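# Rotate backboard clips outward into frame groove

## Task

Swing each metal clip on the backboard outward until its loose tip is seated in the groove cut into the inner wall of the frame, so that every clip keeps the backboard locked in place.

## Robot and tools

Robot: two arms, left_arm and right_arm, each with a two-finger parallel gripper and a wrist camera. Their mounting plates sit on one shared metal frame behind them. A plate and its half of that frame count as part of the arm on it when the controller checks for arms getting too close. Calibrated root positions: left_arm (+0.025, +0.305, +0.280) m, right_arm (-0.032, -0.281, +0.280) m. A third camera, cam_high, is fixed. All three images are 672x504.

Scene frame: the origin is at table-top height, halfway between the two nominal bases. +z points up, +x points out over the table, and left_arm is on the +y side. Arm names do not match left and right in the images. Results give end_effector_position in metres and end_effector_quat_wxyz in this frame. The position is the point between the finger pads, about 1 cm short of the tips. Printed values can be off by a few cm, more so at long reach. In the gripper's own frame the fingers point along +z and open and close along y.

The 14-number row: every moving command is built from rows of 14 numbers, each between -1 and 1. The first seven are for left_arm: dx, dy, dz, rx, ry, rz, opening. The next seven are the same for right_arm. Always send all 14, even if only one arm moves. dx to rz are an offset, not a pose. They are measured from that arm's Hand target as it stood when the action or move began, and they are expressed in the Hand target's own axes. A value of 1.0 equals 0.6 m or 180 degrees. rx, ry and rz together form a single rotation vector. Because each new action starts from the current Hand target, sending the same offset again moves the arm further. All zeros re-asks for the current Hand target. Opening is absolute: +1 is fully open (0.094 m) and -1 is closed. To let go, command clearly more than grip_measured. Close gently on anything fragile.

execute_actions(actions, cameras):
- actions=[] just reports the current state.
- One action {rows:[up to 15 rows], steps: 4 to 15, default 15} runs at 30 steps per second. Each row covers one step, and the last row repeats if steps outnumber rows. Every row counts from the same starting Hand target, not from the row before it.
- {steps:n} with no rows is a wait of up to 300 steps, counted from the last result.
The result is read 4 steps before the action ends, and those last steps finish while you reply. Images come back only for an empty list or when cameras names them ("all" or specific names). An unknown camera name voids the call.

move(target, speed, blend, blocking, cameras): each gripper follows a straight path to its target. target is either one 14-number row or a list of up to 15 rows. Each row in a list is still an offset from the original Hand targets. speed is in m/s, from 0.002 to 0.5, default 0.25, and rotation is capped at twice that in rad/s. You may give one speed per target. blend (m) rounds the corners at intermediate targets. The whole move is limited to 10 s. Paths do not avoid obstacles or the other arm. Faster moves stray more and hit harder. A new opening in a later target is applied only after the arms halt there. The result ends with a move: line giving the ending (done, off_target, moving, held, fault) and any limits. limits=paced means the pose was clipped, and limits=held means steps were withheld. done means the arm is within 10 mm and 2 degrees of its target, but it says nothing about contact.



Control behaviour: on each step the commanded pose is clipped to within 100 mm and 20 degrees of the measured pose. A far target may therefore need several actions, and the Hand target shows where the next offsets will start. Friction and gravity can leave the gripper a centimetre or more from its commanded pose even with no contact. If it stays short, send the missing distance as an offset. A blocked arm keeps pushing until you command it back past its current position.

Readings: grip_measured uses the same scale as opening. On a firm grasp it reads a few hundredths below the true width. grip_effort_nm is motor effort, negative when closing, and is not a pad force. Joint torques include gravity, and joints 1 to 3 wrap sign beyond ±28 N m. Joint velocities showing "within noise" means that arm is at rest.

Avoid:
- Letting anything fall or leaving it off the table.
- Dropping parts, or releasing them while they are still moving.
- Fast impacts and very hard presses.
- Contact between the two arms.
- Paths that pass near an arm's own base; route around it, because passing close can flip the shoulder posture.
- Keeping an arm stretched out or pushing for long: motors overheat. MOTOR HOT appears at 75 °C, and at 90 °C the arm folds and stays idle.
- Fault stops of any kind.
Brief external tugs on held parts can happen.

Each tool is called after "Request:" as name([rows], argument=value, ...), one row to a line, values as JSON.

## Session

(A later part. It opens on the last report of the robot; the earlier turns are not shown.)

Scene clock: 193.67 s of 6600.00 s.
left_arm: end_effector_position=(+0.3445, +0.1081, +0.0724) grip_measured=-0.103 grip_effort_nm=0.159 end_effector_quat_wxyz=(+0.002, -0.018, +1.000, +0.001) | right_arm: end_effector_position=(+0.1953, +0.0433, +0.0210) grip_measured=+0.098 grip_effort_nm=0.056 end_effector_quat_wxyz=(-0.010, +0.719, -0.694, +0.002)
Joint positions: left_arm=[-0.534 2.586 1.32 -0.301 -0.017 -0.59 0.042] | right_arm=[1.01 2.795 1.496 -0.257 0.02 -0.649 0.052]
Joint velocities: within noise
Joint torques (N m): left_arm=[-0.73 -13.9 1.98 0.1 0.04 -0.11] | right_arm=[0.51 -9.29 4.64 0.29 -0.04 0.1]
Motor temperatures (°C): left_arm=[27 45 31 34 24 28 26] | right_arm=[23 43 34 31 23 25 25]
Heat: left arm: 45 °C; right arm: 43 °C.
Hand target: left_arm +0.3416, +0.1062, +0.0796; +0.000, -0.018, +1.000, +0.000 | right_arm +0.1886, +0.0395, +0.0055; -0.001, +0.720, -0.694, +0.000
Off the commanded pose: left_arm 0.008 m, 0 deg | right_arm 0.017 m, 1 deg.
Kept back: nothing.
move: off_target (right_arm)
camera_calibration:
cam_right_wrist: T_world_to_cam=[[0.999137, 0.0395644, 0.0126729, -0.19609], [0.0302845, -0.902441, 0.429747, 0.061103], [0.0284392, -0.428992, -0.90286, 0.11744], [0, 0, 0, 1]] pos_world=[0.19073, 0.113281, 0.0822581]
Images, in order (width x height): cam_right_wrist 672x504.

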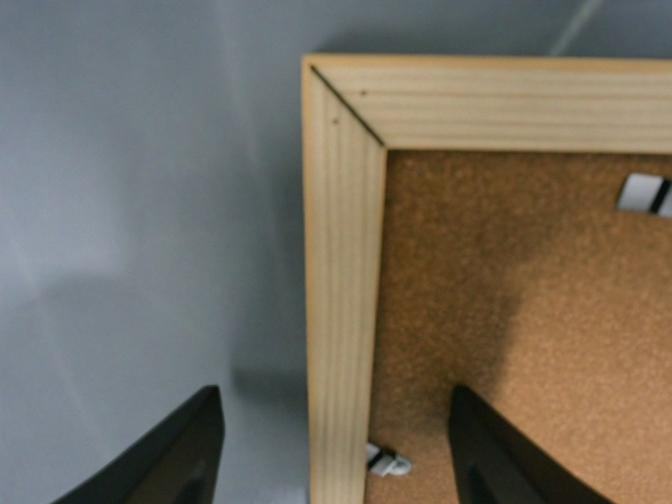

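Request:
move(target=[0,0,0,0,0,0,-0.1,0,0,0.0033,0,0,0,-0.75], speed=0.08, cameras=["cam_right_wrist"])

Request:
move(target=[0,0,0,0,0,0,-0.1,0,0,0,0,0,0,0.1], speed=0.08, cameras=["cam_right_wrist"])

Request:
zoom_image(camera="cam_right_wrist", region=[330, 400, 450, 500])

Scene clock: 194.60 s of 6600.00 s.
left_arm: end_effector_position=(+0.3445, +0.1081, +0.0724) grip_measured=-0.103 grip_effort_nm=0.154 end_effector_quat_wxyz=(+0.002, -0.018, +1.000, +0.001) | right_arm: end_effector_position=(+0.1961, +0.0444, +0.0208) grip_measured=-0.741 grip_effort_nm=-0.501 end_effector_quat_wxyz=(-0.012, +0.719, -0.695, +0.001)
Joint positions: left_arm=[-0.534 2.586 1.32 -0.301 -0.017 -0.59 0.042] | right_arm=[1.01 2.796 1.496 -0.251 0.02 -0.648 0.012]
Joint velocities: within noise
Joint torques (N m): left_arm=[-0.72 -13.91 1.99 0.11 0.04 -0.11] | right_arm=[0.54 -8.7 4.89 0.21 -0.02 0.02]
Motor temperatures (°C): left_arm=[27 45 31 33 24 28 26] | right_arm=[23 43 34 31 23 25 25]
Heat: left arm: 45 °C; right arm: 43 °C.
Hand target: left_arm +0.3416, +0.1062, +0.0796; +0.000, -0.018, +1.000, +0.000 | right_arm +0.1885, +0.0395, +0.0035; +0.000, +0.720, -0.694, +0.000
Off the commanded pose: left_arm 0.008 m, 0 deg | right_arm 0.020 m, 1 deg.
Kept back: nothing.
move: off_target (right_arm)
camera_calibration:
cam_right_wrist: T_world_to_cam=[[0.999137, 0.0382778, 0.0161324, -0.196937], [0.0277798, -0.904486, 0.425598, 0.0628098], [0.0308825, -0.424782, -0.904769, 0.117171], [0, 0, 0, 1]] pos_world=[0.191404, 0.114121, 0.0824582]
Images, in order (width x height): cam_right_wrist 672x504.

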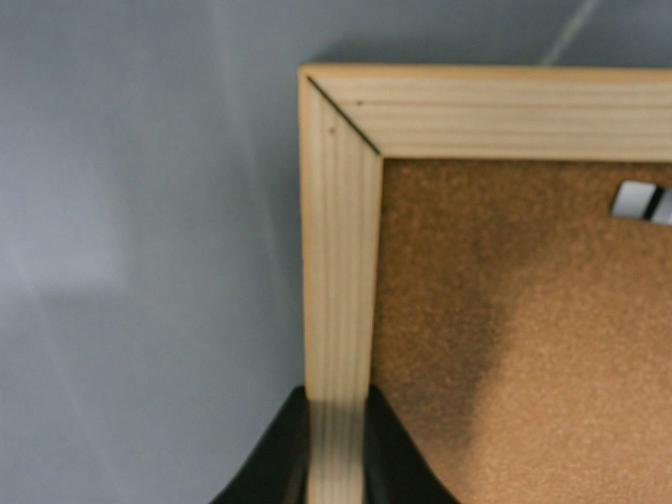

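Scene clock: 195.30 s of 6600.00 s.
left_arm: end_effector_position=(+0.3445, +0.1081, +0.0724) grip_measured=-0.103 grip_effort_nm=0.154 end_effector_quat_wxyz=(+0.002, -0.018, +1.000, +0.001) | right_arm: end_effector_position=(+0.1966, +0.0452, +0.0208) grip_measured=+0.098 grip_effort_nm=0.051 end_effector_quat_wxyz=(-0.013, +0.719, -0.695, +0.001)
Joint positions: left_arm=[-0.534 2.586 1.32 -0.301 -0.017 -0.59 0.042] | right_arm=[1.01 2.797 1.499 -0.251 0.02 -0.648 0.052]
Joint velocities: within noise
Joint torques (N m): left_arm=[-0.69 -13.9 1.99 0.11 0.03 -0.11] | right_arm=[0.64 -8.77 4.74 0.2 -0.05 0.04]
Motor temperatures (°C): left_arm=[27 45 31 33 24 28 26] | right_arm=[23 43 34 31 23 25 25]
Heat: left arm: 45 °C; right arm: 43 °C.
Hand target: left_arm +0.3416, +0.1062, +0.0796; +0.000, -0.018, +1.000, +0.000 | right_arm +0.1886, +0.0396, +0.0035; -0.001, +0.720, -0.694, +0.000
Off the commanded pose: left_arm 0.008 m, 0 deg | right_arm 0.020 m, 1 deg.
Kept back: nothing.
move: off_target (right_arm)
camera_calibration:
cam_right_wrist: T_world_to_cam=[[0.999139, 0.0378514, 0.0169799, -0.197485], [0.027089, -0.905256, 0.424002, 0.0637865], [0.0314203, -0.423177, -0.905502, 0.117323], [0, 0, 0, 1]] pos_world=[0.191901, 0.114866, 0.0825435]
Images, in order (width x height): cam_right_wrist 672x504.

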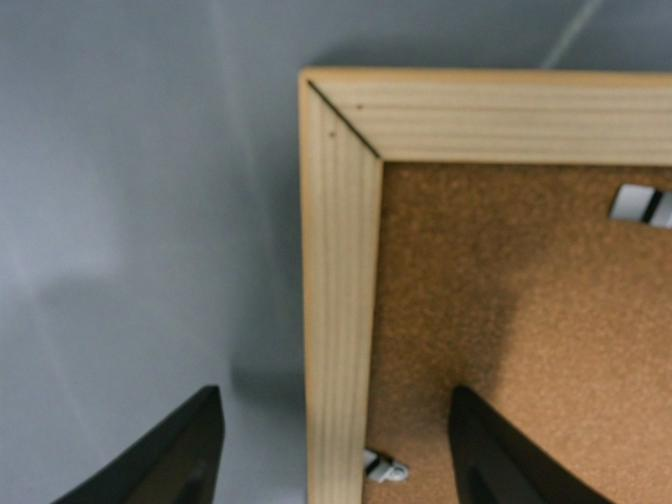

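Scaled by 4.200 from the camera's 672x504 image, which has a finer 960x720 frame.

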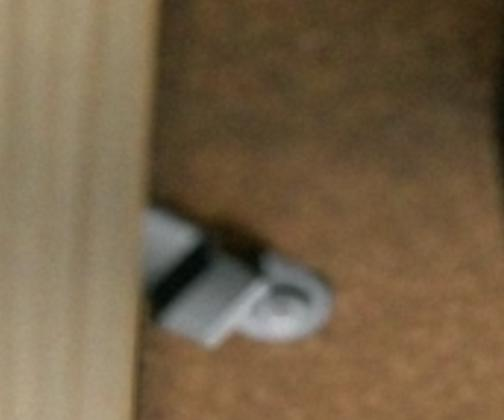

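Request:
move([
  [0,0,0,0,0,0,-0.1,0,0,-0.0833,0,0,0,0.1],
  [0,0,0,0,0,0,-0.1,0.03,0.001,-0.0833,0,0,0,0.1],
  [0,0,0,0,0,0,-0.1,0.0083,0.0003,-0.02,0,0,0,0.1],
  [0,0,0,0,0,0,-0.1,0.0073,0.0003,-0.003,0,0,0,0.1],
], speed=0.06, cameras=["cam_right_wrist"])

Scene clock: 198.10 s of 6600.00 s.
left_arm: end_effector_position=(+0.3444, +0.1081, +0.0724) grip_measured=-0.103 grip_effort_nm=0.159 end_effector_quat_wxyz=(+0.002, -0.018, +1.000, +0.001) | right_arm: end_effector_position=(+0.1955, +0.0386, +0.0209) grip_measured=+0.098 grip_effort_nm=0.051 end_effector_quat_wxyz=(-0.009, +0.719, -0.695, +0.002)
Joint positions: left_arm=[-0.534 2.586 1.32 -0.301 -0.017 -0.59 0.042] | right_arm=[1.004 2.789 1.476 -0.244 0.021 -0.655 0.052]
Joint velocities: within noise
Joint torques (N m): left_arm=[-0.7 -13.9 1.98 0.1 0.04 -0.11] | right_arm=[0.65 -9.09 4.66 0.26 -0.01 0.07]
Motor temperatures (°C): left_arm=[27 45 31 33 24 28 26] | right_arm=[23 43 34 31 23 25 25]
Heat: left arm: 45 °C; right arm: 43 °C.
Hand target: left_arm +0.3416, +0.1062, +0.0796; +0.000, -0.018, +1.000, +0.000 | right_arm +0.1885, +0.0352, +0.0053; +0.000, +0.720, -0.694, +0.000
Off the commanded pose: left_arm 0.008 m, 0 deg | right_arm 0.017 m, 1 deg.
Kept back: nothing.
move: off_target (right_arm)
camera_calibration:
cam_right_wrist: T_world_to_cam=[[0.999165, 0.0388136, 0.0127966, -0.196031], [0.0295187, -0.901938, 0.430855, 0.0570016], [0.0282647, -0.430117, -0.902331, 0.115424], [0, 0, 0, 1]] pos_world=[0.190922, 0.108666, 0.0820998]
Images, in order (width x height): cam_right_wrist 672x504.

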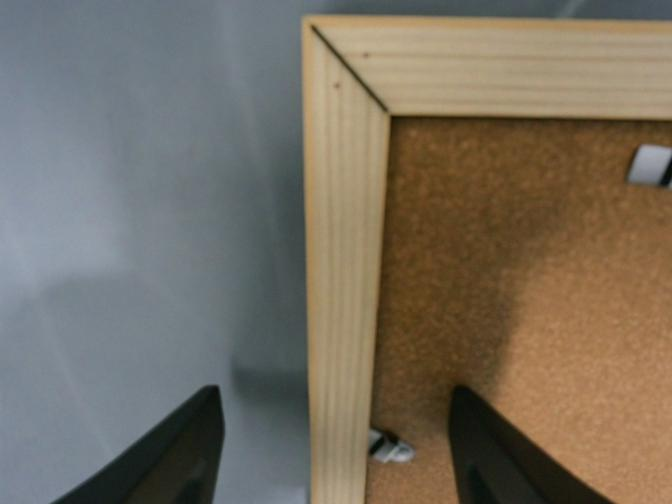

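Request:
move(target=[0,0,0,0,0,0,-0.1,0,0,0.003,0,0,0,-0.6], speed=0.06, cameras=["cam_right_wrist"])

Request:
zoom_image(camera="cam_right_wrist", region=[300, 370, 450, 500])

Request:
move(target=[0,0,0,0,0,0,-0.1,0,0,0,0,0,0,-0.75], speed=0.06, cameras=["cam_right_wrist"])

Request:
move(target=[0,0,0,0,0,0,-0.1,0,0,0,0,0,0,0.1], speed=0.06, cameras=["cam_right_wrist"])

Scene clock: 199.10 s of 6600.00 s.
left_arm: end_effector_position=(+0.3444, +0.1081, +0.0724) grip_measured=-0.103 grip_effort_nm=0.159 end_effector_quat_wxyz=(+0.002, -0.018, +1.000, +0.001) | right_arm: end_effector_position=(+0.1967, +0.0402, +0.0207) grip_measured=-0.598 grip_effort_nm=-0.125 end_effector_quat_wxyz=(-0.013, +0.719, -0.695, +0.002)
Joint positions: left_arm=[-0.534 2.586 1.32 -0.301 -0.017 -0.59 0.042] | right_arm=[1.004 2.79 1.478 -0.237 0.021 -0.655 0.019]
Joint velocities: within noise
Joint torques (N m): left_arm=[-0.72 -13.94 1.99 0.1 0.03 -0.11] | right_arm=[0.62 -8.75 4.81 0.26 -0.04 0.03]
Motor temperatures (°C): left_arm=[27 45 31 33 24 28 26] | right_arm=[23 43 34 31 23 25 25]
Heat: left arm: 45 °C; right arm: 43 °C.
Hand target: left_arm +0.3416, +0.1062, +0.0796; +0.000, -0.018, +1.000, +0.000 | right_arm +0.1885, +0.0351, +0.0035; +0.000, +0.720, -0.694, +0.000
Off the commanded pose: left_arm 0.008 m, 0 deg | right_arm 0.020 m, 1 deg.
Kept back: nothing.
move: off_target (right_arm)
camera_calibration:
cam_right_wrist: T_world_to_cam=[[0.999096, 0.0386128, 0.0177702, -0.197439], [0.0273875, -0.904504, 0.425584, 0.0591771], [0.0325062, -0.424713, -0.904744, 0.114922], [0, 0, 0, 1]] pos_world=[0.191904, 0.109958, 0.0822985]
Images, in order (width x height): cam_right_wrist 672x504.

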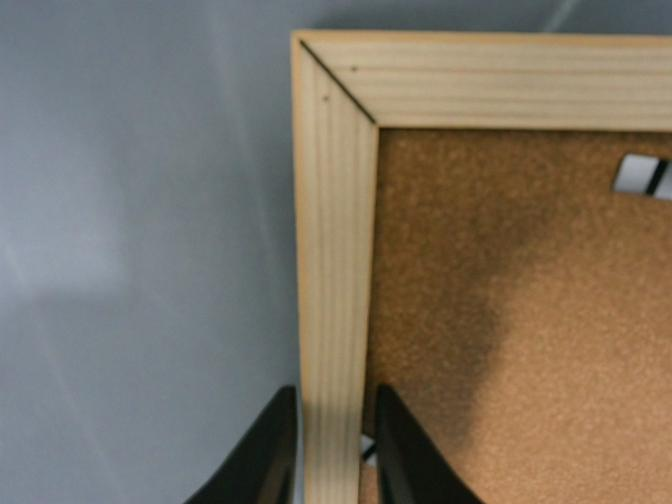

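Scaled by 3.360 from the camera's 672x504 image, which has a finer 960x720 frame.

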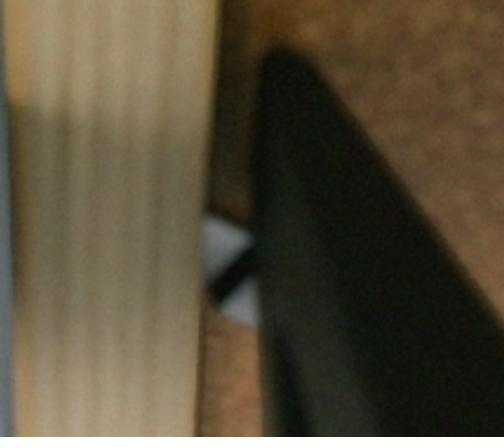

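Scene clock: 199.80 s of 6600.00 s.
left_arm: end_effector_position=(+0.3444, +0.1081, +0.0724) grip_measured=-0.103 grip_effort_nm=0.159 end_effector_quat_wxyz=(+0.002, -0.018, +1.000, +0.001) | right_arm: end_effector_position=(+0.1968, +0.0405, +0.0207) grip_measured=-0.741 grip_effort_nm=-0.510 end_effector_quat_wxyz=(-0.013, +0.719, -0.695, +0.002)
Joint positions: left_arm=[-0.534 2.586 1.32 -0.301 -0.017 -0.59 0.042] | right_arm=[1.004 2.79 1.478 -0.237 0.02 -0.654 0.012]
Joint velocities: within noise
Joint torques (N m): left_arm=[-0.69 -13.91 1.98 0.11 0.04 -0.11] | right_arm=[0.4 -8.66 4.64 0.25 -0.05 0.06]
Motor temperatures (°C): left_arm=[27 45 30 33 24 28 26] | right_arm=[23 43 34 31 23 25 25]
Heat: left arm: 45 °C; right arm: 43 °C.
Hand target: left_arm +0.3416, +0.1062, +0.0796; +0.000, -0.018, +1.000, +0.000 | right_arm +0.1885, +0.0353, +0.0035; -0.001, +0.720, -0.694, +0.000
Off the commanded pose: left_arm 0.008 m, 0 deg | right_arm 0.020 m, 1 deg.
Kept back: nothing.
move: off_target (right_arm)
camera_calibration:
cam_right_wrist: T_world_to_cam=[[0.999143, 0.0374598, 0.0176162, -0.19746], [0.026444, -0.904998, 0.424594, 0.0596534], [0.0318479, -0.423764, -0.905212, 0.115194], [0, 0, 0, 1]] pos_world=[0.192045, 0.110198, 0.0824253]
Images, in order (width x height): cam_right_wrist 672x504.

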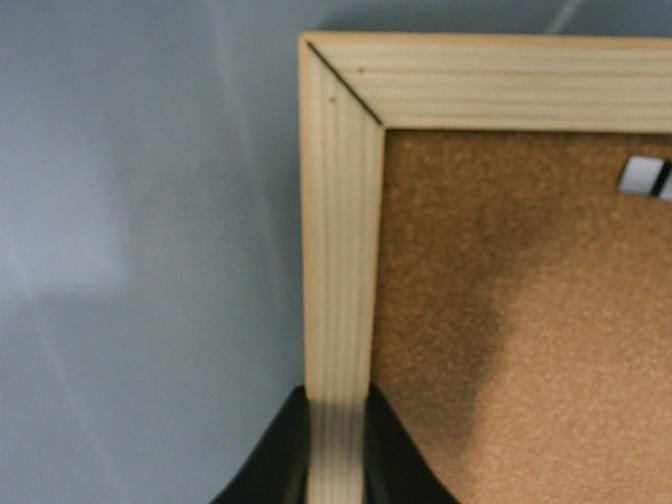

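Scene clock: 200.50 s of 6600.00 s.
left_arm: end_effector_position=(+0.3444, +0.1081, +0.0724) grip_measured=-0.103 grip_effort_nm=0.159 end_effector_quat_wxyz=(+0.002, -0.018, +1.000, +0.001) | right_arm: end_effector_position=(+0.1967, +0.0406, +0.0207) grip_measured=+0.098 grip_effort_nm=0.066 end_effector_quat_wxyz=(-0.013, +0.719, -0.695, +0.001)
Joint positions: left_arm=[-0.534 2.586 1.32 -0.301 -0.017 -0.59 0.042] | right_arm=[1.004 2.79 1.478 -0.237 0.02 -0.654 0.052]
Joint velocities: within noise
Joint torques (N m): left_arm=[-0.73 -13.9 1.98 0.11 0.04 -0.11] | right_arm=[0.44 -8.75 4.92 0.25 -0.04 -0.03]
Motor temperatures (°C): left_arm=[27 45 30 33 24 28 26] | right_arm=[23 43 34 31 23 25 25]
Heat: left arm: 45 °C; right arm: 43 °C.
Hand target: left_arm +0.3416, +0.1062, +0.0796; +0.000, -0.018, +1.000, +0.000 | right_arm +0.1885, +0.0353, +0.0035; -0.001, +0.720, -0.694, +0.000
Off the commanded pose: left_arm 0.008 m, 0 deg | right_arm 0.020 m, 1 deg.
Kept back: nothing.
move: off_target (right_arm)
camera_calibration:
cam_right_wrist: T_world_to_cam=[[0.999148, 0.0374658, 0.0173146, -0.197401], [0.0265846, -0.905091, 0.424385, 0.0596714], [0.0315713, -0.423563, -0.905316, 0.115261], [0, 0, 0, 1]] pos_world=[0.192008, 0.110224, 0.0824418]
Images, in order (width x height): cam_right_wrist 672x504.

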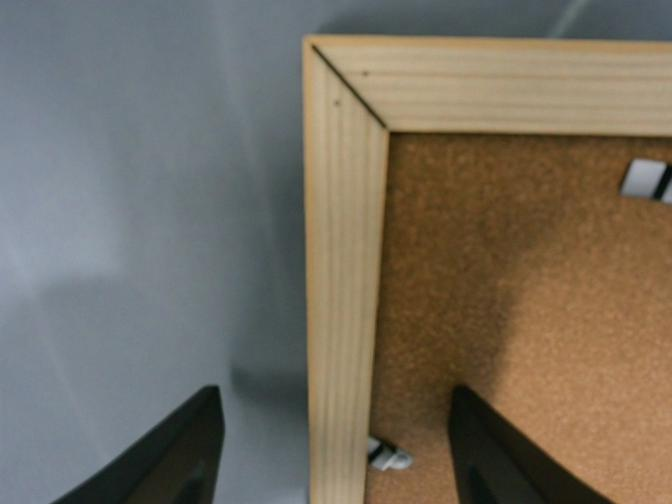

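Request:
wait(seconds=0, cameras=["cam_high","cam_right_wrist"])

Request:
zoom_image(camera="cam_high", region=[300, 260, 420, 370])

Request:
zoom_image(camera="cam_right_wrist", region=[330, 370, 530, 504])

Scene clock: 201.10 s of 6600.00 s.
left_arm: end_effector_position=(+0.3444, +0.1081, +0.0724) grip_measured=-0.103 grip_effort_nm=0.159 end_effector_quat_wxyz=(+0.002, -0.018, +1.000, +0.001) | right_arm: end_effector_position=(+0.1967, +0.0406, +0.0207) grip_measured=+0.098 grip_effort_nm=0.056 end_effector_quat_wxyz=(-0.013, +0.719, -0.695, +0.001)
Joint positions: left_arm=[-0.534 2.586 1.32 -0.301 -0.017 -0.59 0.042] | right_arm=[1.004 2.79 1.478 -0.237 0.02 -0.654 0.052]
Joint velocities: within noise
Joint torques (N m): left_arm=[-0.73 -13.9 1.99 0.11 0.04 -0.11] | right_arm=[0.51 -8.55 4.78 0.28 -0.02 0.02]
Motor temperatures (°C): left_arm=[27 45 30 33 24 28 26] | right_arm=[23 43 34 31 23 25 25]
Heat: left arm: 45 °C; right arm: 43 °C.
Hand target: left_arm +0.3416, +0.1062, +0.0796; +0.000, -0.018, +1.000, +0.000 | right_arm +0.1885, +0.0353, +0.0035; -0.001, +0.720, -0.694, +0.000
Off the commanded pose: left_arm 0.008 m, 0 deg | right_arm 0.020 m, 1 deg.
Steps of this call (1-18: nothing new was sent). Readings (end_effector_position of left_arm | right_arm):
1: (+0.3444, +0.1081, +0.0724) | (+0.1967, +0.0406, +0.0207)
2: (+0.3444, +0.1081, +0.0724) | (+0.1967, +0.0406, +0.0207)
4: (+0.3444, +0.1081, +0.0724) | (+0.1967, +0.0406, +0.0207)
8: (+0.3444, +0.1081, +0.0724) | (+0.1967, +0.0406, +0.0207)
18: the state above
camera_calibration:
cam_right_wrist: T_world_to_cam=[[0.999148, 0.0374658, 0.0173146, -0.197401], [0.0265846, -0.905091, 0.424385, 0.0596714], [0.0315713, -0.423563, -0.905316, 0.115261], [0, 0, 0, 1]] pos_world=[0.192008, 0.110224, 0.0824418]
Images, in order (width x height): cam_high 672x504, cam_right_wrist 672x504.

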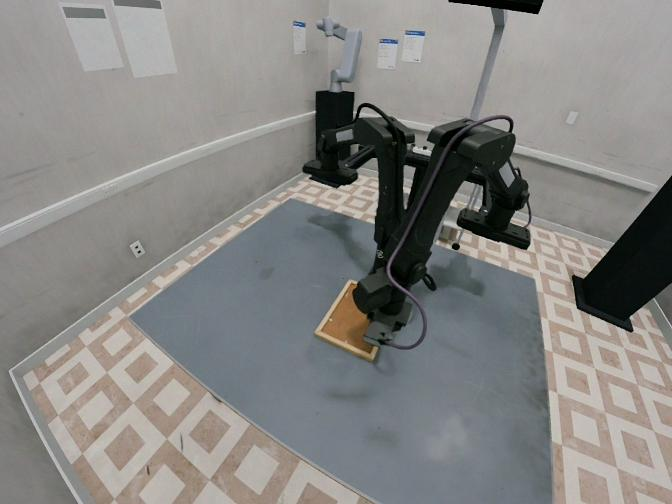

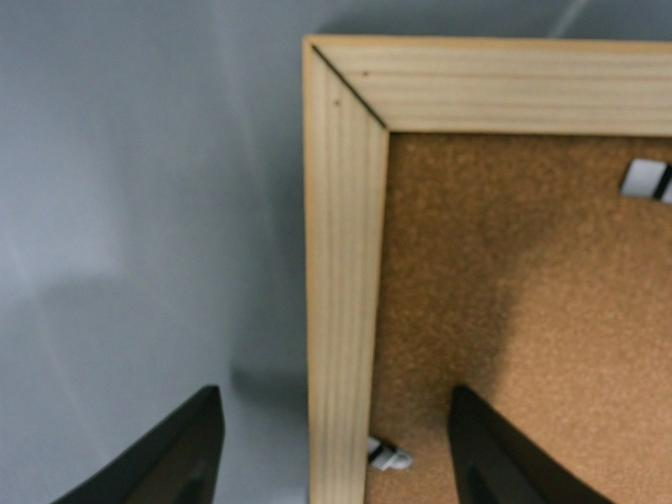

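Scaled by 4.200 from the camera's 672x504 image, which has a finer 960x720 frame.

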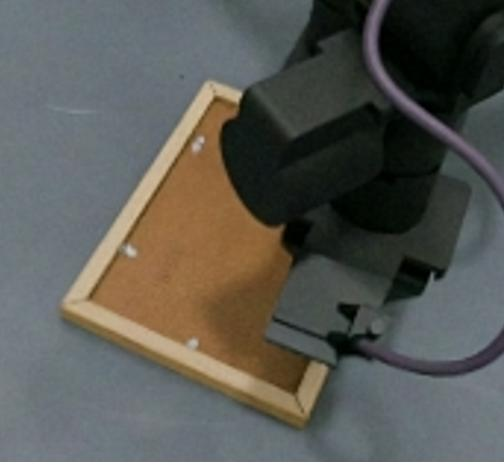

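Scaled by 2.520 from the camera's 672x504 image, which has a finer 960x720 frame.

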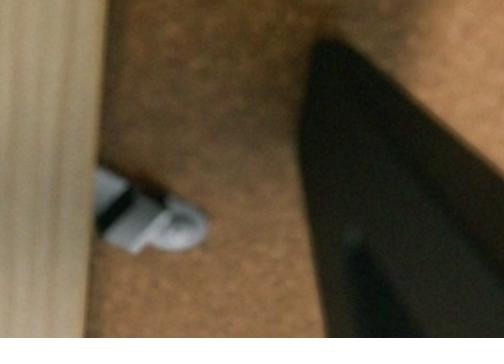

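Request:
move([
  [0,0,0,0,0,0,-0.1,0,0,-0.0833,0,0,0,0.1],
  [0,0,0,0,0,0,-0.1,0.0303,0.001,-0.0833,0,0,0,0.1],
  [0,0,0,0,0,0,-0.1,0.0093,0.0003,-0.02,0,0,0,0.1],
  [0,0,0,0,0,0,-0.1,0.0077,0.0003,0,0,0,0,0.1],
], speed=0.06, cameras=["cam_right_wrist"])

Scene clock: 203.83 s of 6600.00 s.
left_arm: end_effector_position=(+0.3444, +0.1081, +0.0724) grip_measured=-0.103 grip_effort_nm=0.154 end_effector_quat_wxyz=(+0.002, -0.018, +1.000, +0.001) | right_arm: end_effector_position=(+0.1960, +0.0343, +0.0207) grip_measured=+0.098 grip_effort_nm=0.056 end_effector_quat_wxyz=(-0.009, +0.719, -0.695, +0.003)
Joint positions: left_arm=[-0.534 2.586 1.32 -0.301 -0.017 -0.59 0.042] | right_arm=[0.996 2.783 1.459 -0.232 0.021 -0.662 0.052]
Joint velocities: within noise
Joint torques (N m): left_arm=[-0.72 -13.91 2 0.11 0.03 -0.11] | right_arm=[0.57 -8.58 4.67 0.36 -0.07 0.08]
Motor temperatures (°C): left_arm=[27 45 30 33 24 28 26] | right_arm=[23 43 34 31 23 25 25]
Heat: left arm: 45 °C; right arm: 43 °C.
Hand target: left_arm +0.3416, +0.1062, +0.0796; +0.000, -0.018, +1.000, +0.000 | right_arm +0.1886, +0.0307, +0.0035; -0.001, +0.720, -0.694, +0.000
Off the commanded pose: left_arm 0.008 m, 0 deg | right_arm 0.019 m, 1 deg.
Kept back: nothing.
move: off_target (right_arm)
camera_calibration:
cam_right_wrist: T_world_to_cam=[[0.999184, 0.0380363, 0.0136119, -0.19643], [0.0284566, -0.901829, 0.431156, 0.0534096], [0.0286752, -0.430417, -0.902175, 0.113336], [0, 0, 0, 1]] pos_world=[0.1915, 0.10442, 0.0818948]
Images, in order (width x height): cam_right_wrist 672x504.

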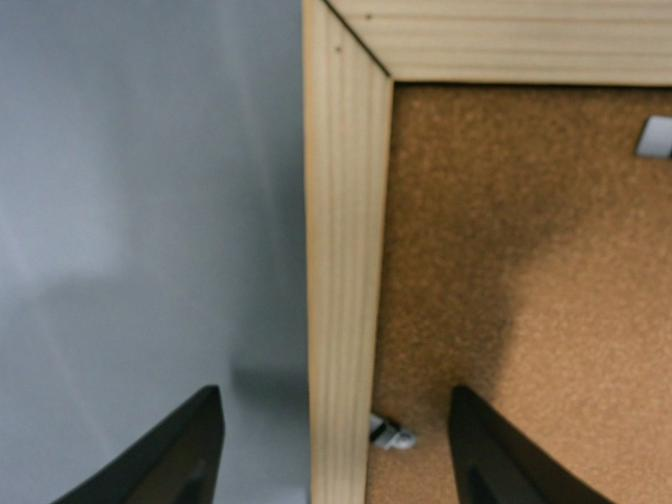

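Request:
move(target=[0,0,0,0,0,0,-0.1,0,0,0,0,0,0,-0.55], speed=0.06, cameras=["cam_right_wrist"])

Request:
zoom_image(camera="cam_right_wrist", region=[300, 370, 450, 500])

Request:
move(target=[0,0,0,0,0,0,-0.1,0,0,0,0,0,0,-0.65], speed=0.06, cameras=["cam_right_wrist"])

Request:
zoom_image(camera="cam_right_wrist", region=[300, 370, 450, 500])

Scene clock: 204.77 s of 6600.00 s.
left_arm: end_effector_position=(+0.3443, +0.1082, +0.0724) grip_measured=-0.103 grip_effort_nm=0.159 end_effector_quat_wxyz=(+0.001, -0.018, +1.000, +0.001) | right_arm: end_effector_position=(+0.1985, +0.0365, +0.0207) grip_measured=-0.548 grip_effort_nm=-0.134 end_effector_quat_wxyz=(-0.016, +0.719, -0.695, +0.004)
Joint positions: left_arm=[-0.534 2.586 1.32 -0.301 -0.017 -0.59 0.042] | right_arm=[0.996 2.784 1.459 -0.218 0.025 -0.662 0.021]
Joint velocities: within noise
Joint torques (N m): left_arm=[-0.73 -13.87 1.98 0.11 0.04 -0.11] | right_arm=[0.59 -8.58 4.56 0.22 -0.06 0.03]
Motor temperatures (°C): left_arm=[27 44 30 33 24 28 26] | right_arm=[23 43 34 31 23 25 25]
Heat: left arm: 44 °C; right arm: 43 °C.
Hand target: left_arm +0.3416, +0.1062, +0.0796; +0.000, -0.018, +1.000, +0.000 | right_arm +0.1886, +0.0307, +0.0035; -0.001, +0.720, -0.694, +0.000
Off the commanded pose: left_arm 0.008 m, 0 deg | right_arm 0.021 m, 2 deg.
Kept back: nothing.
move: off_target (right_arm)
camera_calibration:
cam_right_wrist: T_world_to_cam=[[0.998989, 0.0376137, 0.0246176, -0.199097], [0.0236408, -0.905365, 0.423975, 0.0565551], [0.0382352, -0.422964, -0.905339, 0.112046], [0, 0, 0, 1]] pos_world=[0.193274, 0.106083, 0.0823626]
Images, in order (width x height): cam_right_wrist 672x504.

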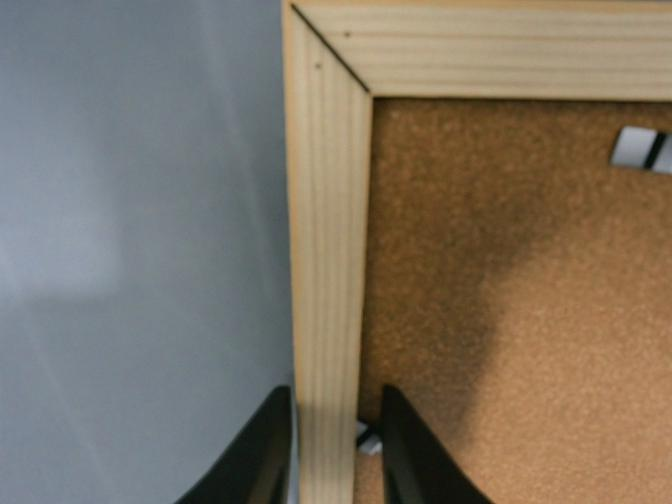

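Scaled by 3.360 from the camera's 672x504 image, which has a finer 960x720 frame.

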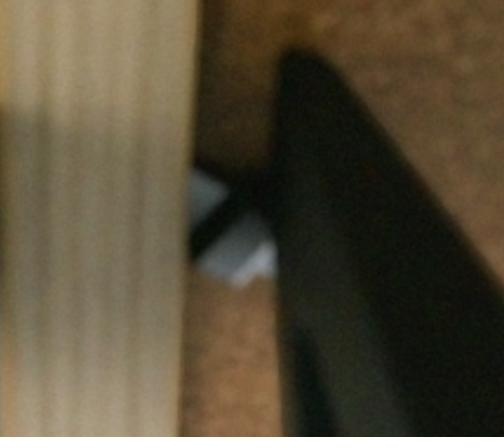

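Scene clock: 205.47 s of 6600.00 s.
left_arm: end_effector_position=(+0.3443, +0.1082, +0.0724) grip_measured=-0.103 grip_effort_nm=0.159 end_effector_quat_wxyz=(+0.001, -0.018, +1.000, +0.001) | right_arm: end_effector_position=(+0.1986, +0.0366, +0.0207) grip_measured=-0.648 grip_effort_nm=-0.139 end_effector_quat_wxyz=(-0.016, +0.719, -0.695, +0.004)
Joint positions: left_arm=[-0.534 2.586 1.32 -0.301 -0.017 -0.59 0.042] | right_arm=[0.996 2.784 1.459 -0.218 0.025 -0.661 0.017]
Joint velocities: within noise
Joint torques (N m): left_arm=[-0.7 -13.9 1.99 0.11 0.03 -0.11] | right_arm=[0.5 -8.66 4.41 0.18 -0.09 0.05]
Motor temperatures (°C): left_arm=[27 44 30 33 24 28 26] | right_arm=[23 43 34 31 23 25 25]
Heat: left arm: 44 °C; right arm: 43 °C.
Hand target: left_arm +0.3416, +0.1062, +0.0796; +0.000, -0.018, +1.000, +0.000 | right_arm +0.1885, +0.0305, +0.0035; +0.000, +0.720, -0.694, +0.000
Off the commanded pose: left_arm 0.008 m, 0 deg | right_arm 0.021 m, 2 deg.
Kept back: nothing.
move: off_target (right_arm)
camera_calibration:
cam_right_wrist: T_world_to_cam=[[0.998993, 0.0372071, 0.0250818, -0.199209], [0.0230995, -0.905641, 0.423417, 0.056818], [0.0384692, -0.422411, -0.905588, 0.11205], [0, 0, 0, 1]] pos_world=[0.193386, 0.1062, 0.0824097]
Images, in order (width x height): cam_right_wrist 672x504.

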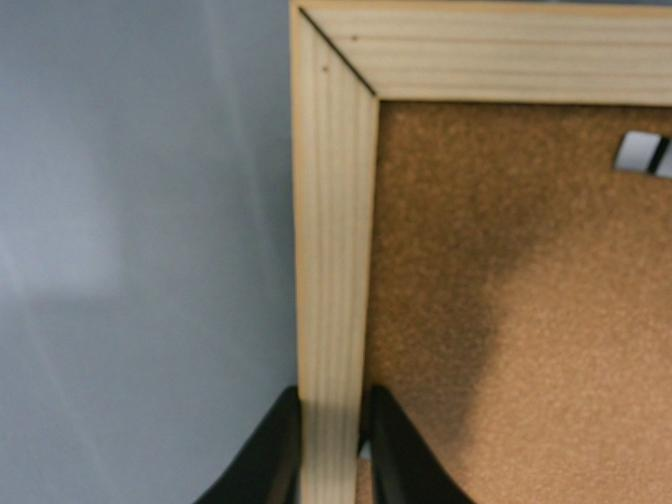

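Scaled by 3.360 from the camera's 672x504 image, which has a finer 960x720 frame.

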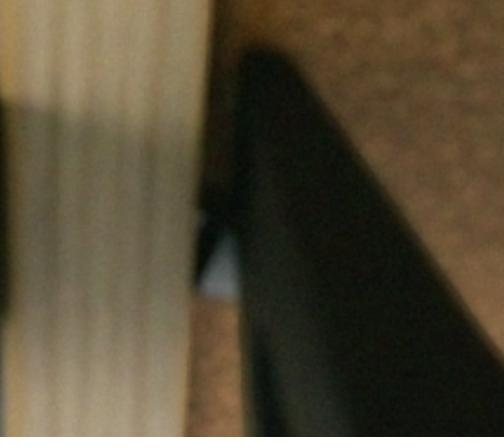

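Request:
move(target=[0,0,0,0,0,0,-0.1,0,0,0,0,0,0,-0.75], speed=0.06, cameras=["cam_right_wrist"])

Request:
move(target=[0,0,0,0,0,0,-0.1,0,0,0,0,0,0,0.1], speed=0.06, cameras=["cam_right_wrist"])

Request:
zoom_image(camera="cam_right_wrist", region=[330, 370, 450, 490])

Scene clock: 206.40 s of 6600.00 s.
left_arm: end_effector_position=(+0.3443, +0.1082, +0.0724) grip_measured=-0.103 grip_effort_nm=0.159 end_effector_quat_wxyz=(+0.001, -0.018, +1.000, +0.001) | right_arm: end_effector_position=(+0.1978, +0.0365, +0.0206) grip_measured=-0.741 grip_effort_nm=-0.510 end_effector_quat_wxyz=(-0.015, +0.719, -0.695, +0.002)
Joint positions: left_arm=[-0.534 2.586 1.32 -0.301 -0.017 -0.59 0.042] | right_arm=[0.996 2.784 1.459 -0.22 0.022 -0.661 0.012]
Joint velocities: within noise
Joint torques (N m): left_arm=[-0.73 -13.9 1.98 0.11 0.03 -0.11] | right_arm=[0.72 -8.58 4.49 0.17 -0.1 0.02]
Motor temperatures (°C): left_arm=[27 44 30 33 24 28 26] | right_arm=[23 43 34 31 23 25 25]
Heat: left arm: 44 °C; right arm: 43 °C.
Hand target: left_arm +0.3416, +0.1062, +0.0796; +0.000, -0.018, +1.000, +0.000 | right_arm +0.1885, +0.0306, +0.0035; +0.000, +0.720, -0.694, +0.000
Off the commanded pose: left_arm 0.008 m, 0 deg | right_arm 0.020 m, 2 deg.
Kept back: nothing.
move: off_target (right_arm)
camera_calibration:
cam_right_wrist: T_world_to_cam=[[0.999091, 0.0369503, 0.0212643, -0.198361], [0.0244827, -0.905626, 0.423371, 0.0564451], [0.0349011, -0.422465, -0.905707, 0.11271], [0, 0, 0, 1]] pos_world=[0.192865, 0.106064, 0.0824031]
Images, in order (width x height): cam_right_wrist 672x504.

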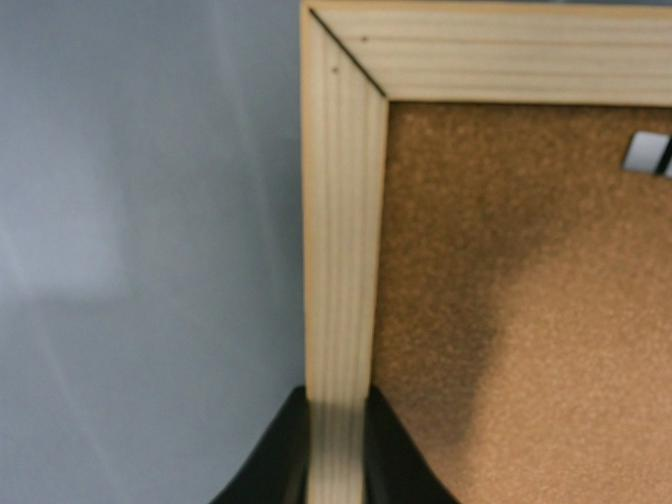

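Scene clock: 207.10 s of 6600.00 s.
left_arm: end_effector_position=(+0.3443, +0.1082, +0.0724) grip_measured=-0.103 grip_effort_nm=0.159 end_effector_quat_wxyz=(+0.001, -0.018, +1.000, +0.001) | right_arm: end_effector_position=(+0.1977, +0.0366, +0.0206) grip_measured=+0.098 grip_effort_nm=0.056 end_effector_quat_wxyz=(-0.015, +0.719, -0.695, +0.002)
Joint positions: left_arm=[-0.534 2.586 1.32 -0.301 -0.017 -0.59 0.042] | right_arm=[0.996 2.784 1.459 -0.22 0.021 -0.661 0.052]
Joint velocities: within noise
Joint torques (N m): left_arm=[-0.73 -13.9 1.99 0.11 0.04 -0.11] | right_arm=[0.51 -8.77 4.57 0.25 -0.06 0.03]
Motor temperatures (°C): left_arm=[27 44 30 33 24 28 26] | right_arm=[23 43 34 31 23 25 25]
Heat: left arm: 44 °C; right arm: 43 °C.
Hand target: left_arm +0.3416, +0.1062, +0.0796; +0.000, -0.018, +1.000, +0.000 | right_arm +0.1885, +0.0305, +0.0035; -0.001, +0.720, -0.694, +0.000
Off the commanded pose: left_arm 0.008 m, 0 deg | right_arm 0.020 m, 2 deg.
Kept back: nothing.
move: off_target (right_arm)
camera_calibration:
cam_right_wrist: T_world_to_cam=[[0.999103, 0.0369631, 0.0206644, -0.198245], [0.024764, -0.905815, 0.42295, 0.0564807], [0.0343516, -0.422058, -0.905918, 0.112845], [0, 0, 0, 1]] pos_world=[0.192792, 0.106116, 0.0824361]
Images, in order (width x height): cam_right_wrist 672x504.

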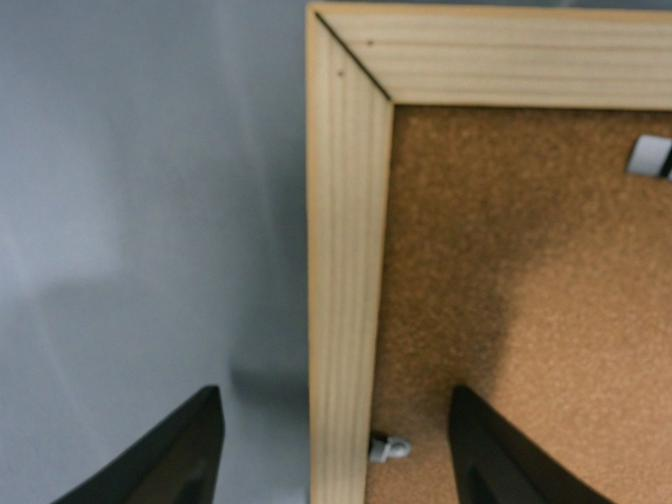

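Scaled by 4.200 from the camera's 672x504 image, which has a finer 960x720 frame.

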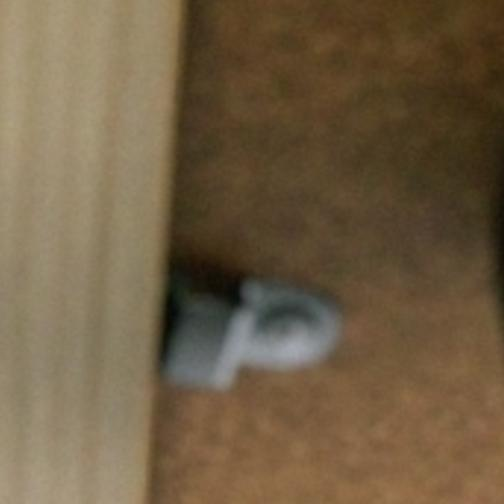

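Request:
move([
  [0,0,0,0,0,0,-0.1,0,0,-0.1,0,0,0,0.3],
  [-0.1183,-0.1478,0,0,0,0.5,0,0.162,0.139,-0.244,0,0,0,0.3],
  [-0.1183,-0.1478,0.0577,0,0,0.5,0,0.162,0.139,-0.244,0,0,0,0.3],
], speed=0.1, cameras=["cam_left_wrist","cam_right_wrist"])

Scene clock: 218.70 s of 6600.00 s.
left_arm: end_effector_position=(+0.4122, +0.0268, +0.0476) grip_measured=-0.003 grip_effort_nm=0.159 end_effector_quat_wxyz=(-0.009, +0.690, +0.724, +0.001) | right_arm: end_effector_position=(+0.1108, -0.0718, +0.1461) grip_measured=+0.298 grip_effort_nm=0.056 end_effector_quat_wxyz=(+0.005, +0.719, -0.695, +0.005)
Joint positions: left_arm=[-0.604 2.953 2.072 -0.705 -0.017 0.898 0.047] | right_arm=[1.029 2.112 0.714 -0.189 0.021 -0.629 0.061]
Joint velocities: within noise
Joint torques (N m): left_arm=[-0.66 -13.09 6.28 0.27 0.03 0.02] | right_arm=[0.65 -9.51 2.07 0.13 -0.05 0.07]
Motor temperatures (°C): left_arm=[27 44 31 33 24 28 26] | right_arm=[23 44 33 31 23 25 25]
Heat: left arm: 44 °C; right arm: 44 °C.
Hand target: left_arm +0.4158, +0.0201, +0.0450; +0.000, +0.694, +0.720, +0.000 | right_arm +0.1084, -0.0697, +0.1498; +0.000, +0.720, -0.694, +0.000
Off the commanded pose: left_arm 0.008 m, 1 deg | right_arm 0.005 m, 1 deg.
Kept back: nothing.
move: done
camera_calibration:
cam_left_wrist: T_world_to_cam=[[-0.998491, -0.0516904, 0.0185452, 0.412978], [-0.0389521, 0.904668, 0.424332, 0.0142483], [-0.0387111, 0.422969, -0.905317, 0.131299], [0, 0, 0, 1]] pos_world=[0.417993, -0.0470787, 0.105163]
cam_right_wrist: T_world_to_cam=[[0.999232, 0.0389284, -0.00439912, -0.10627], [0.0367044, -0.891009, 0.4525, -0.0972058], [0.0136954, -0.452314, -0.891754, 0.181819], [0, 0, 0, 1]] pos_world=[0.107266, -0.000235258, 0.205656]
Images, in order (width x height): cam_left_wrist 672x504, cam_right_wrist 672x504.

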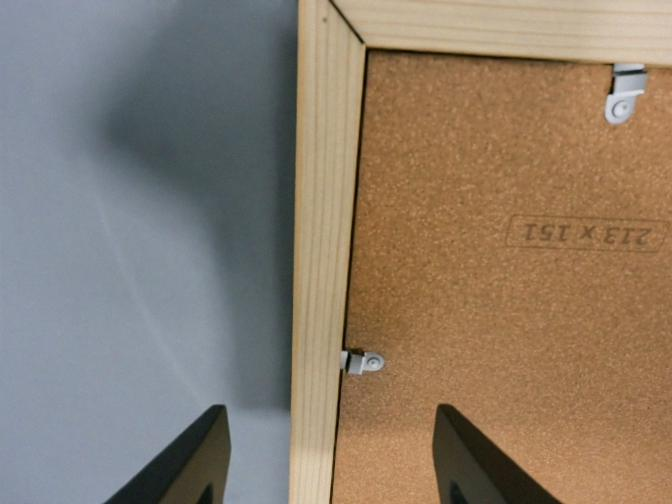

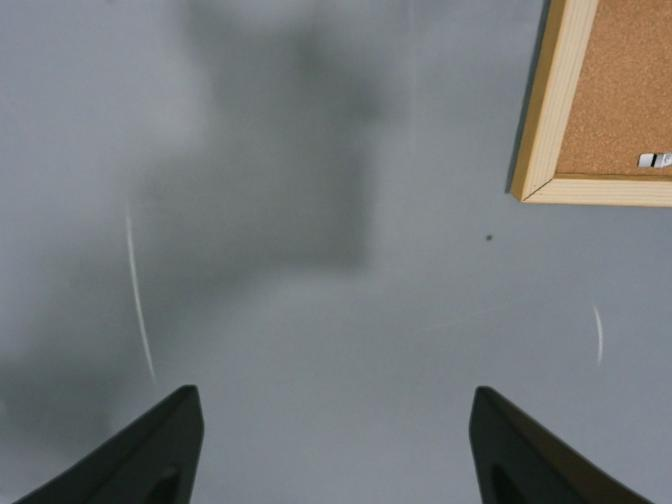

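Request:
zoom_image(camera="cam_left_wrist", region=[320, 320, 420, 400])

Request:
zoom_image(camera="cam_left_wrist", region=[570, 40, 670, 140])

Scaled by 5.040 from the camera's 672x504 image, which has a finer 960x720 frame.

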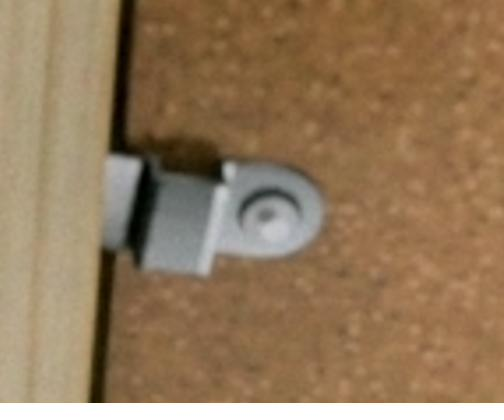

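Scaled by 5.040 from the camera's 672x504 image, which has a finer 960x720 frame.

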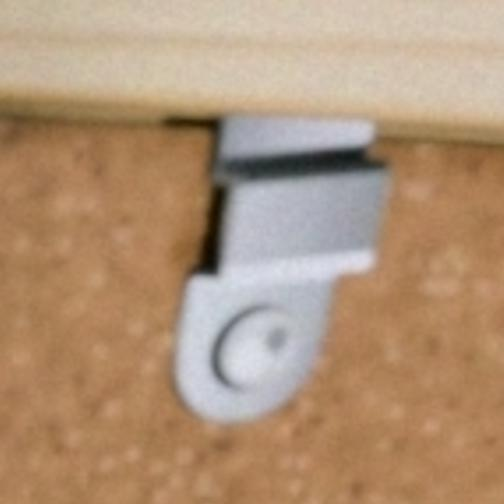

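Request:
move([
  [0,0,-0.075,0,0,0,0,0,0,0,0,0,0,0.3],
  [0.1491,-0.288,-0.075,0,0,-0.5,0,0,0,0,0,0,0,0.3],
  [0.1491,-0.288,-0.0117,0,0,-0.5,0,0,0,0,0,0,0,0.3],
], speed=0.12, cameras=["cam_left_wrist"])

Scene clock: 227.30 s of 6600.00 s.
left_arm: end_effector_position=(+0.2378, +0.1078, +0.0544) grip_measured=-0.002 grip_effort_nm=0.159 end_effector_quat_wxyz=(-0.003, -0.017, +1.000, +0.005) | right_arm: end_effector_position=(+0.1108, -0.0718, +0.1461) grip_measured=+0.298 grip_effort_nm=0.051 end_effector_quat_wxyz=(+0.005, +0.719, -0.695, +0.005)
Joint positions: left_arm=[-0.728 2.535 0.949 0.003 -0.016 -0.782 0.047] | right_arm=[1.029 2.112 0.714 -0.189 0.021 -0.629 0.061]
Joint velocities: within noise
Joint torques (N m): left_arm=[-0.55 -8.55 2.18 0.3 0.02 -0.11] | right_arm=[0.69 -9.63 2.1 0.13 -0.05 0.06]
Motor temperatures (°C): left_arm=[27 46 30 33 24 28 26] | right_arm=[23 43 33 31 23 25 25]
Heat: left arm: 46 °C; right arm: 43 °C.
Hand target: left_arm +0.2398, +0.1034, +0.0519; +0.000, -0.018, +1.000, +0.000 | right_arm +0.1084, -0.0697, +0.1498; +0.000, +0.720, -0.694, +0.000
Off the commanded pose: left_arm 0.006 m, 1 deg | right_arm 0.005 m, 1 deg.
Kept back: nothing.
move: done
camera_calibration:
cam_left_wrist: T_world_to_cam=[[0.0368814, -0.999317, -0.00249182, 0.0999883], [-0.907806, -0.0345463, 0.417965, 0.239423], [-0.417765, -0.013153, -0.90846, 0.233725], [0, 0, 0, 1]] pos_world=[0.311304, 0.111265, 0.112508]
Images, in order (width x height): cam_left_wrist 672x504.

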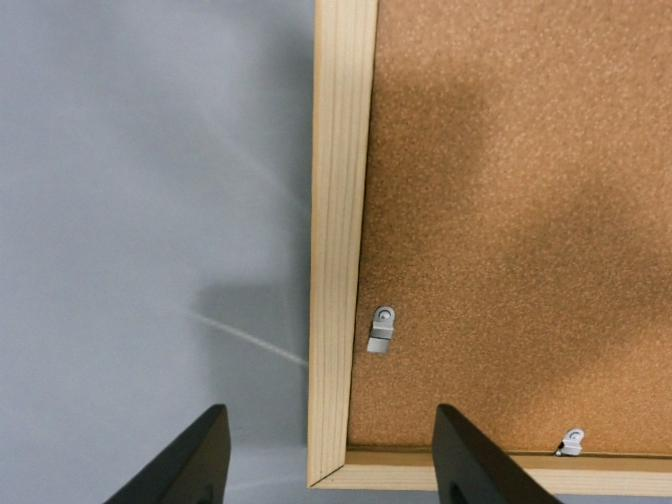

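Request:
move([
  [0.019,0.0175,0.0167,0,0,0.005,-0.05,0,0,0,0,0,0,0.3],
  [0.0045,0.0035,0.0367,0,0,0.005,-0.05,0,0,0,0,0,0,0.3],
  [0.003,0.0003,0.054,0,0,0.005,-0.05,0,0,0,0,0,0,0.3],
], speed=0.06, cameras=["cam_left_wrist"])

Scene clock: 229.23 s of 6600.00 s.
left_arm: end_effector_position=(+0.2386, +0.1064, +0.0233) grip_measured=-0.047 grip_effort_nm=-0.110 end_effector_quat_wxyz=(-0.001, -0.017, +1.000, +0.002) | right_arm: end_effector_position=(+0.1108, -0.0718, +0.1461) grip_measured=+0.298 grip_effort_nm=0.051 end_effector_quat_wxyz=(+0.005, +0.719, -0.695, +0.005)
Joint positions: left_arm=[-0.728 2.658 1.003 0.08 -0.016 -0.782 0.045] | right_arm=[1.029 2.112 0.714 -0.189 0.021 -0.629 0.061]
Joint velocities: within noise
Joint torques (N m): left_arm=[-0.76 -8.42 1.76 0.3 0.02 0.01] | right_arm=[0.58 -9.62 2.1 0.13 -0.06 0.08]
Motor temperatures (°C): left_arm=[27 45 30 33 24 28 26] | right_arm=[23 43 33 31 23 25 25]
Heat: left arm: 45 °C; right arm: 43 °C.
Hand target: left_arm +0.2380, +0.1035, +0.0194; +0.000, -0.010, +1.000, +0.000 | right_arm +0.1084, -0.0697, +0.1498; +0.000, +0.720, -0.694, +0.000
Off the commanded pose: left_arm 0.005 m, 1 deg | right_arm 0.005 m, 1 deg.
Kept back: nothing.
move: done
camera_calibration:
cam_left_wrist: T_world_to_cam=[[0.0362227, -0.99934, 0.00290262, 0.0985115], [-0.910149, -0.0317901, 0.41306, 0.253525], [-0.412695, -0.017604, -0.910699, 0.205204], [0, 0, 0, 1]] pos_world=[0.311863, 0.110118, 0.0818719]
Images, in order (width x height): cam_left_wrist 672x504.

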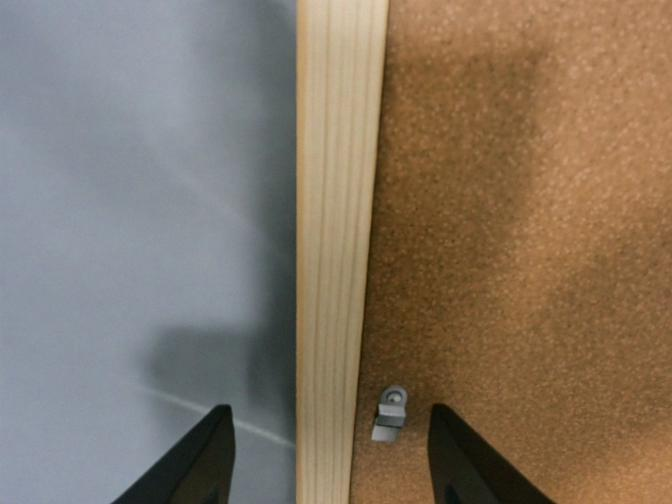

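Request:
move([
  [0,0,-0.0367,0,0,0,0.1,0,0,0,0,0,0,0.3],
  [0.0197,0.017,-0.0333,0,0,0,-0.05,0,0,0,0,0,0,0.3],
  [0.005,0.0034,-0.0133,0,0,0,-0.05,0,0,0,0,0,0,0.3],
  [0.0033,0,0.005,0,0,0,-0.05,0,0,0,0,0,0,0.3],
], speed=0.06, cameras=["cam_left_wrist"])

Scene clock: 231.97 s of 6600.00 s.
left_arm: end_effector_position=(+0.2381, +0.1044, +0.0211) grip_measured=-0.048 grip_effort_nm=-0.105 end_effector_quat_wxyz=(+0.002, -0.014, +1.000, -0.001) | right_arm: end_effector_position=(+0.1108, -0.0718, +0.1461) grip_measured=+0.298 grip_effort_nm=0.056 end_effector_quat_wxyz=(+0.005, +0.719, -0.695, +0.005)
Joint positions: left_arm=[-0.734 2.666 1.004 0.096 -0.015 -0.782 0.045] | right_arm=[1.029 2.112 0.714 -0.189 0.021 -0.629 0.061]
Joint velocities: within noise
Joint torques (N m): left_arm=[-0.66 -8.16 1.72 0.27 0.01 -0.03] | right_arm=[0.62 -9.58 2.11 0.16 -0.04 0.06]
Motor temperatures (°C): left_arm=[27 45 30 33 24 28 26] | right_arm=[23 43 33 30 23 25 25]
Heat: left arm: 45 °C; right arm: 43 °C.
Hand target: left_arm +0.2361, +0.1034, +0.0165; +0.000, -0.010, +1.000, +0.000 | right_arm +0.1084, -0.0697, +0.1498; +0.000, +0.720, -0.694, +0.000
Off the commanded pose: left_arm 0.005 m, 0 deg | right_arm 0.005 m, 1 deg.
Kept back: nothing.
move: done
camera_calibration:
cam_left_wrist: T_world_to_cam=[[0.0309632, -0.999479, 0.00915956, 0.0976191], [-0.91251, -0.024527, 0.408318, 0.253841], [-0.40788, -0.021001, -0.912794, 0.202165], [0, 0, 0, 1]] pos_world=[0.311069, 0.10804, 0.079993]
Images, in order (width x height): cam_left_wrist 672x504.

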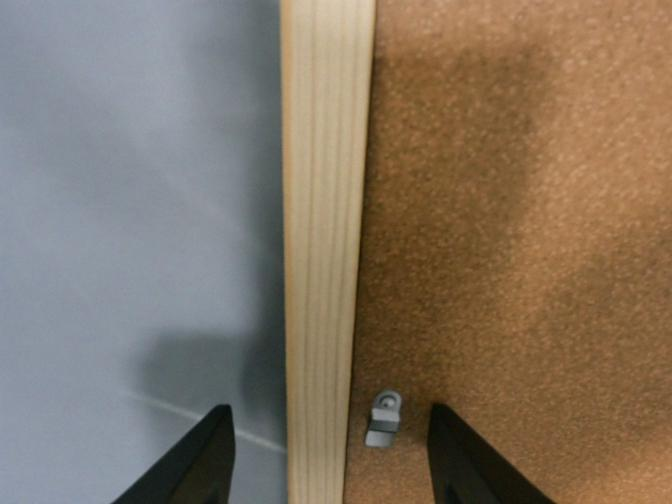

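Request:
move([
  [0,0,-0.0367,0,0,0,0.1,0,0,0,0,0,0,0.3],
  [0.0213,0.0204,-0.0333,0,0,0,-0.05,0,0,0,0,0,0,0.3],
  [0.0067,0.007,-0.01,0,0,0,-0.05,0,0,0,0,0,0,0.3],
  [0.0051,0.0036,0.0033,0,0,0,-0.05,0,0,0,0,0,0,0.3],
], speed=0.06, cameras=["cam_left_wrist"])

Scene clock: 234.70 s of 6600.00 s.
left_arm: end_effector_position=(+0.2371, +0.1051, +0.0207) grip_measured=-0.048 grip_effort_nm=-0.100 end_effector_quat_wxyz=(+0.004, -0.014, +1.000, -0.004) | right_arm: end_effector_position=(+0.1108, -0.0718, +0.1461) grip_measured=+0.298 grip_effort_nm=0.051 end_effector_quat_wxyz=(+0.005, +0.719, -0.695, +0.005)
Joint positions: left_arm=[-0.734 2.666 0.991 0.116 -0.014 -0.782 0.045] | right_arm=[1.029 2.112 0.714 -0.189 0.021 -0.629 0.061]
Joint velocities: within noise
Joint torques (N m): left_arm=[-0.84 -7.61 1.69 0.26 -0.01 -0.05] | right_arm=[0.51 -9.47 1.89 0.14 -0.05 0.04]
Motor temperatures (°C): left_arm=[27 44 30 33 24 28 26] | right_arm=[23 43 33 30 23 25 25]
Heat: left arm: 44 °C; right arm: 43 °C.
Hand target: left_arm +0.2330, +0.1055, +0.0145; +0.000, -0.010, +1.000, +0.000 | right_arm +0.1084, -0.0697, +0.1498; +0.000, +0.720, -0.694, +0.000
Off the commanded pose: left_arm 0.007 m, 1 deg | right_arm 0.005 m, 1 deg.
Kept back: nothing.
move: done
camera_calibration:
cam_left_wrist: T_world_to_cam=[[0.0309997, -0.999409, 0.0148216, 0.0982705], [-0.914442, -0.0223713, 0.404098, 0.253433], [-0.403528, -0.0260804, -0.914595, 0.200923], [0, 0, 0, 1]] pos_world=[0.309782, 0.109122, 0.0798945]
Images, in order (width x height): cam_left_wrist 672x504.

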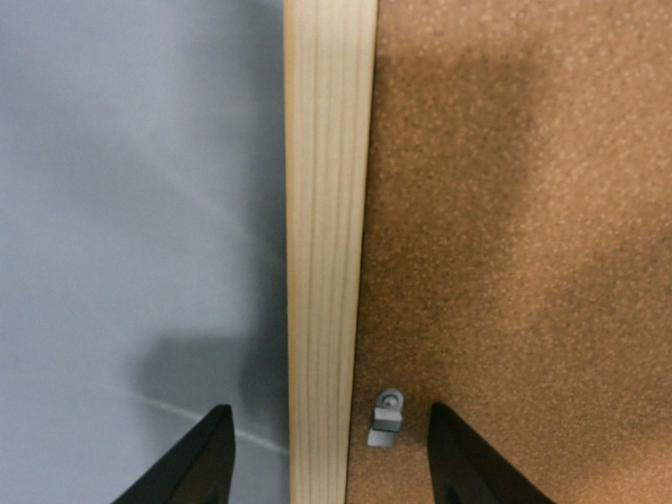

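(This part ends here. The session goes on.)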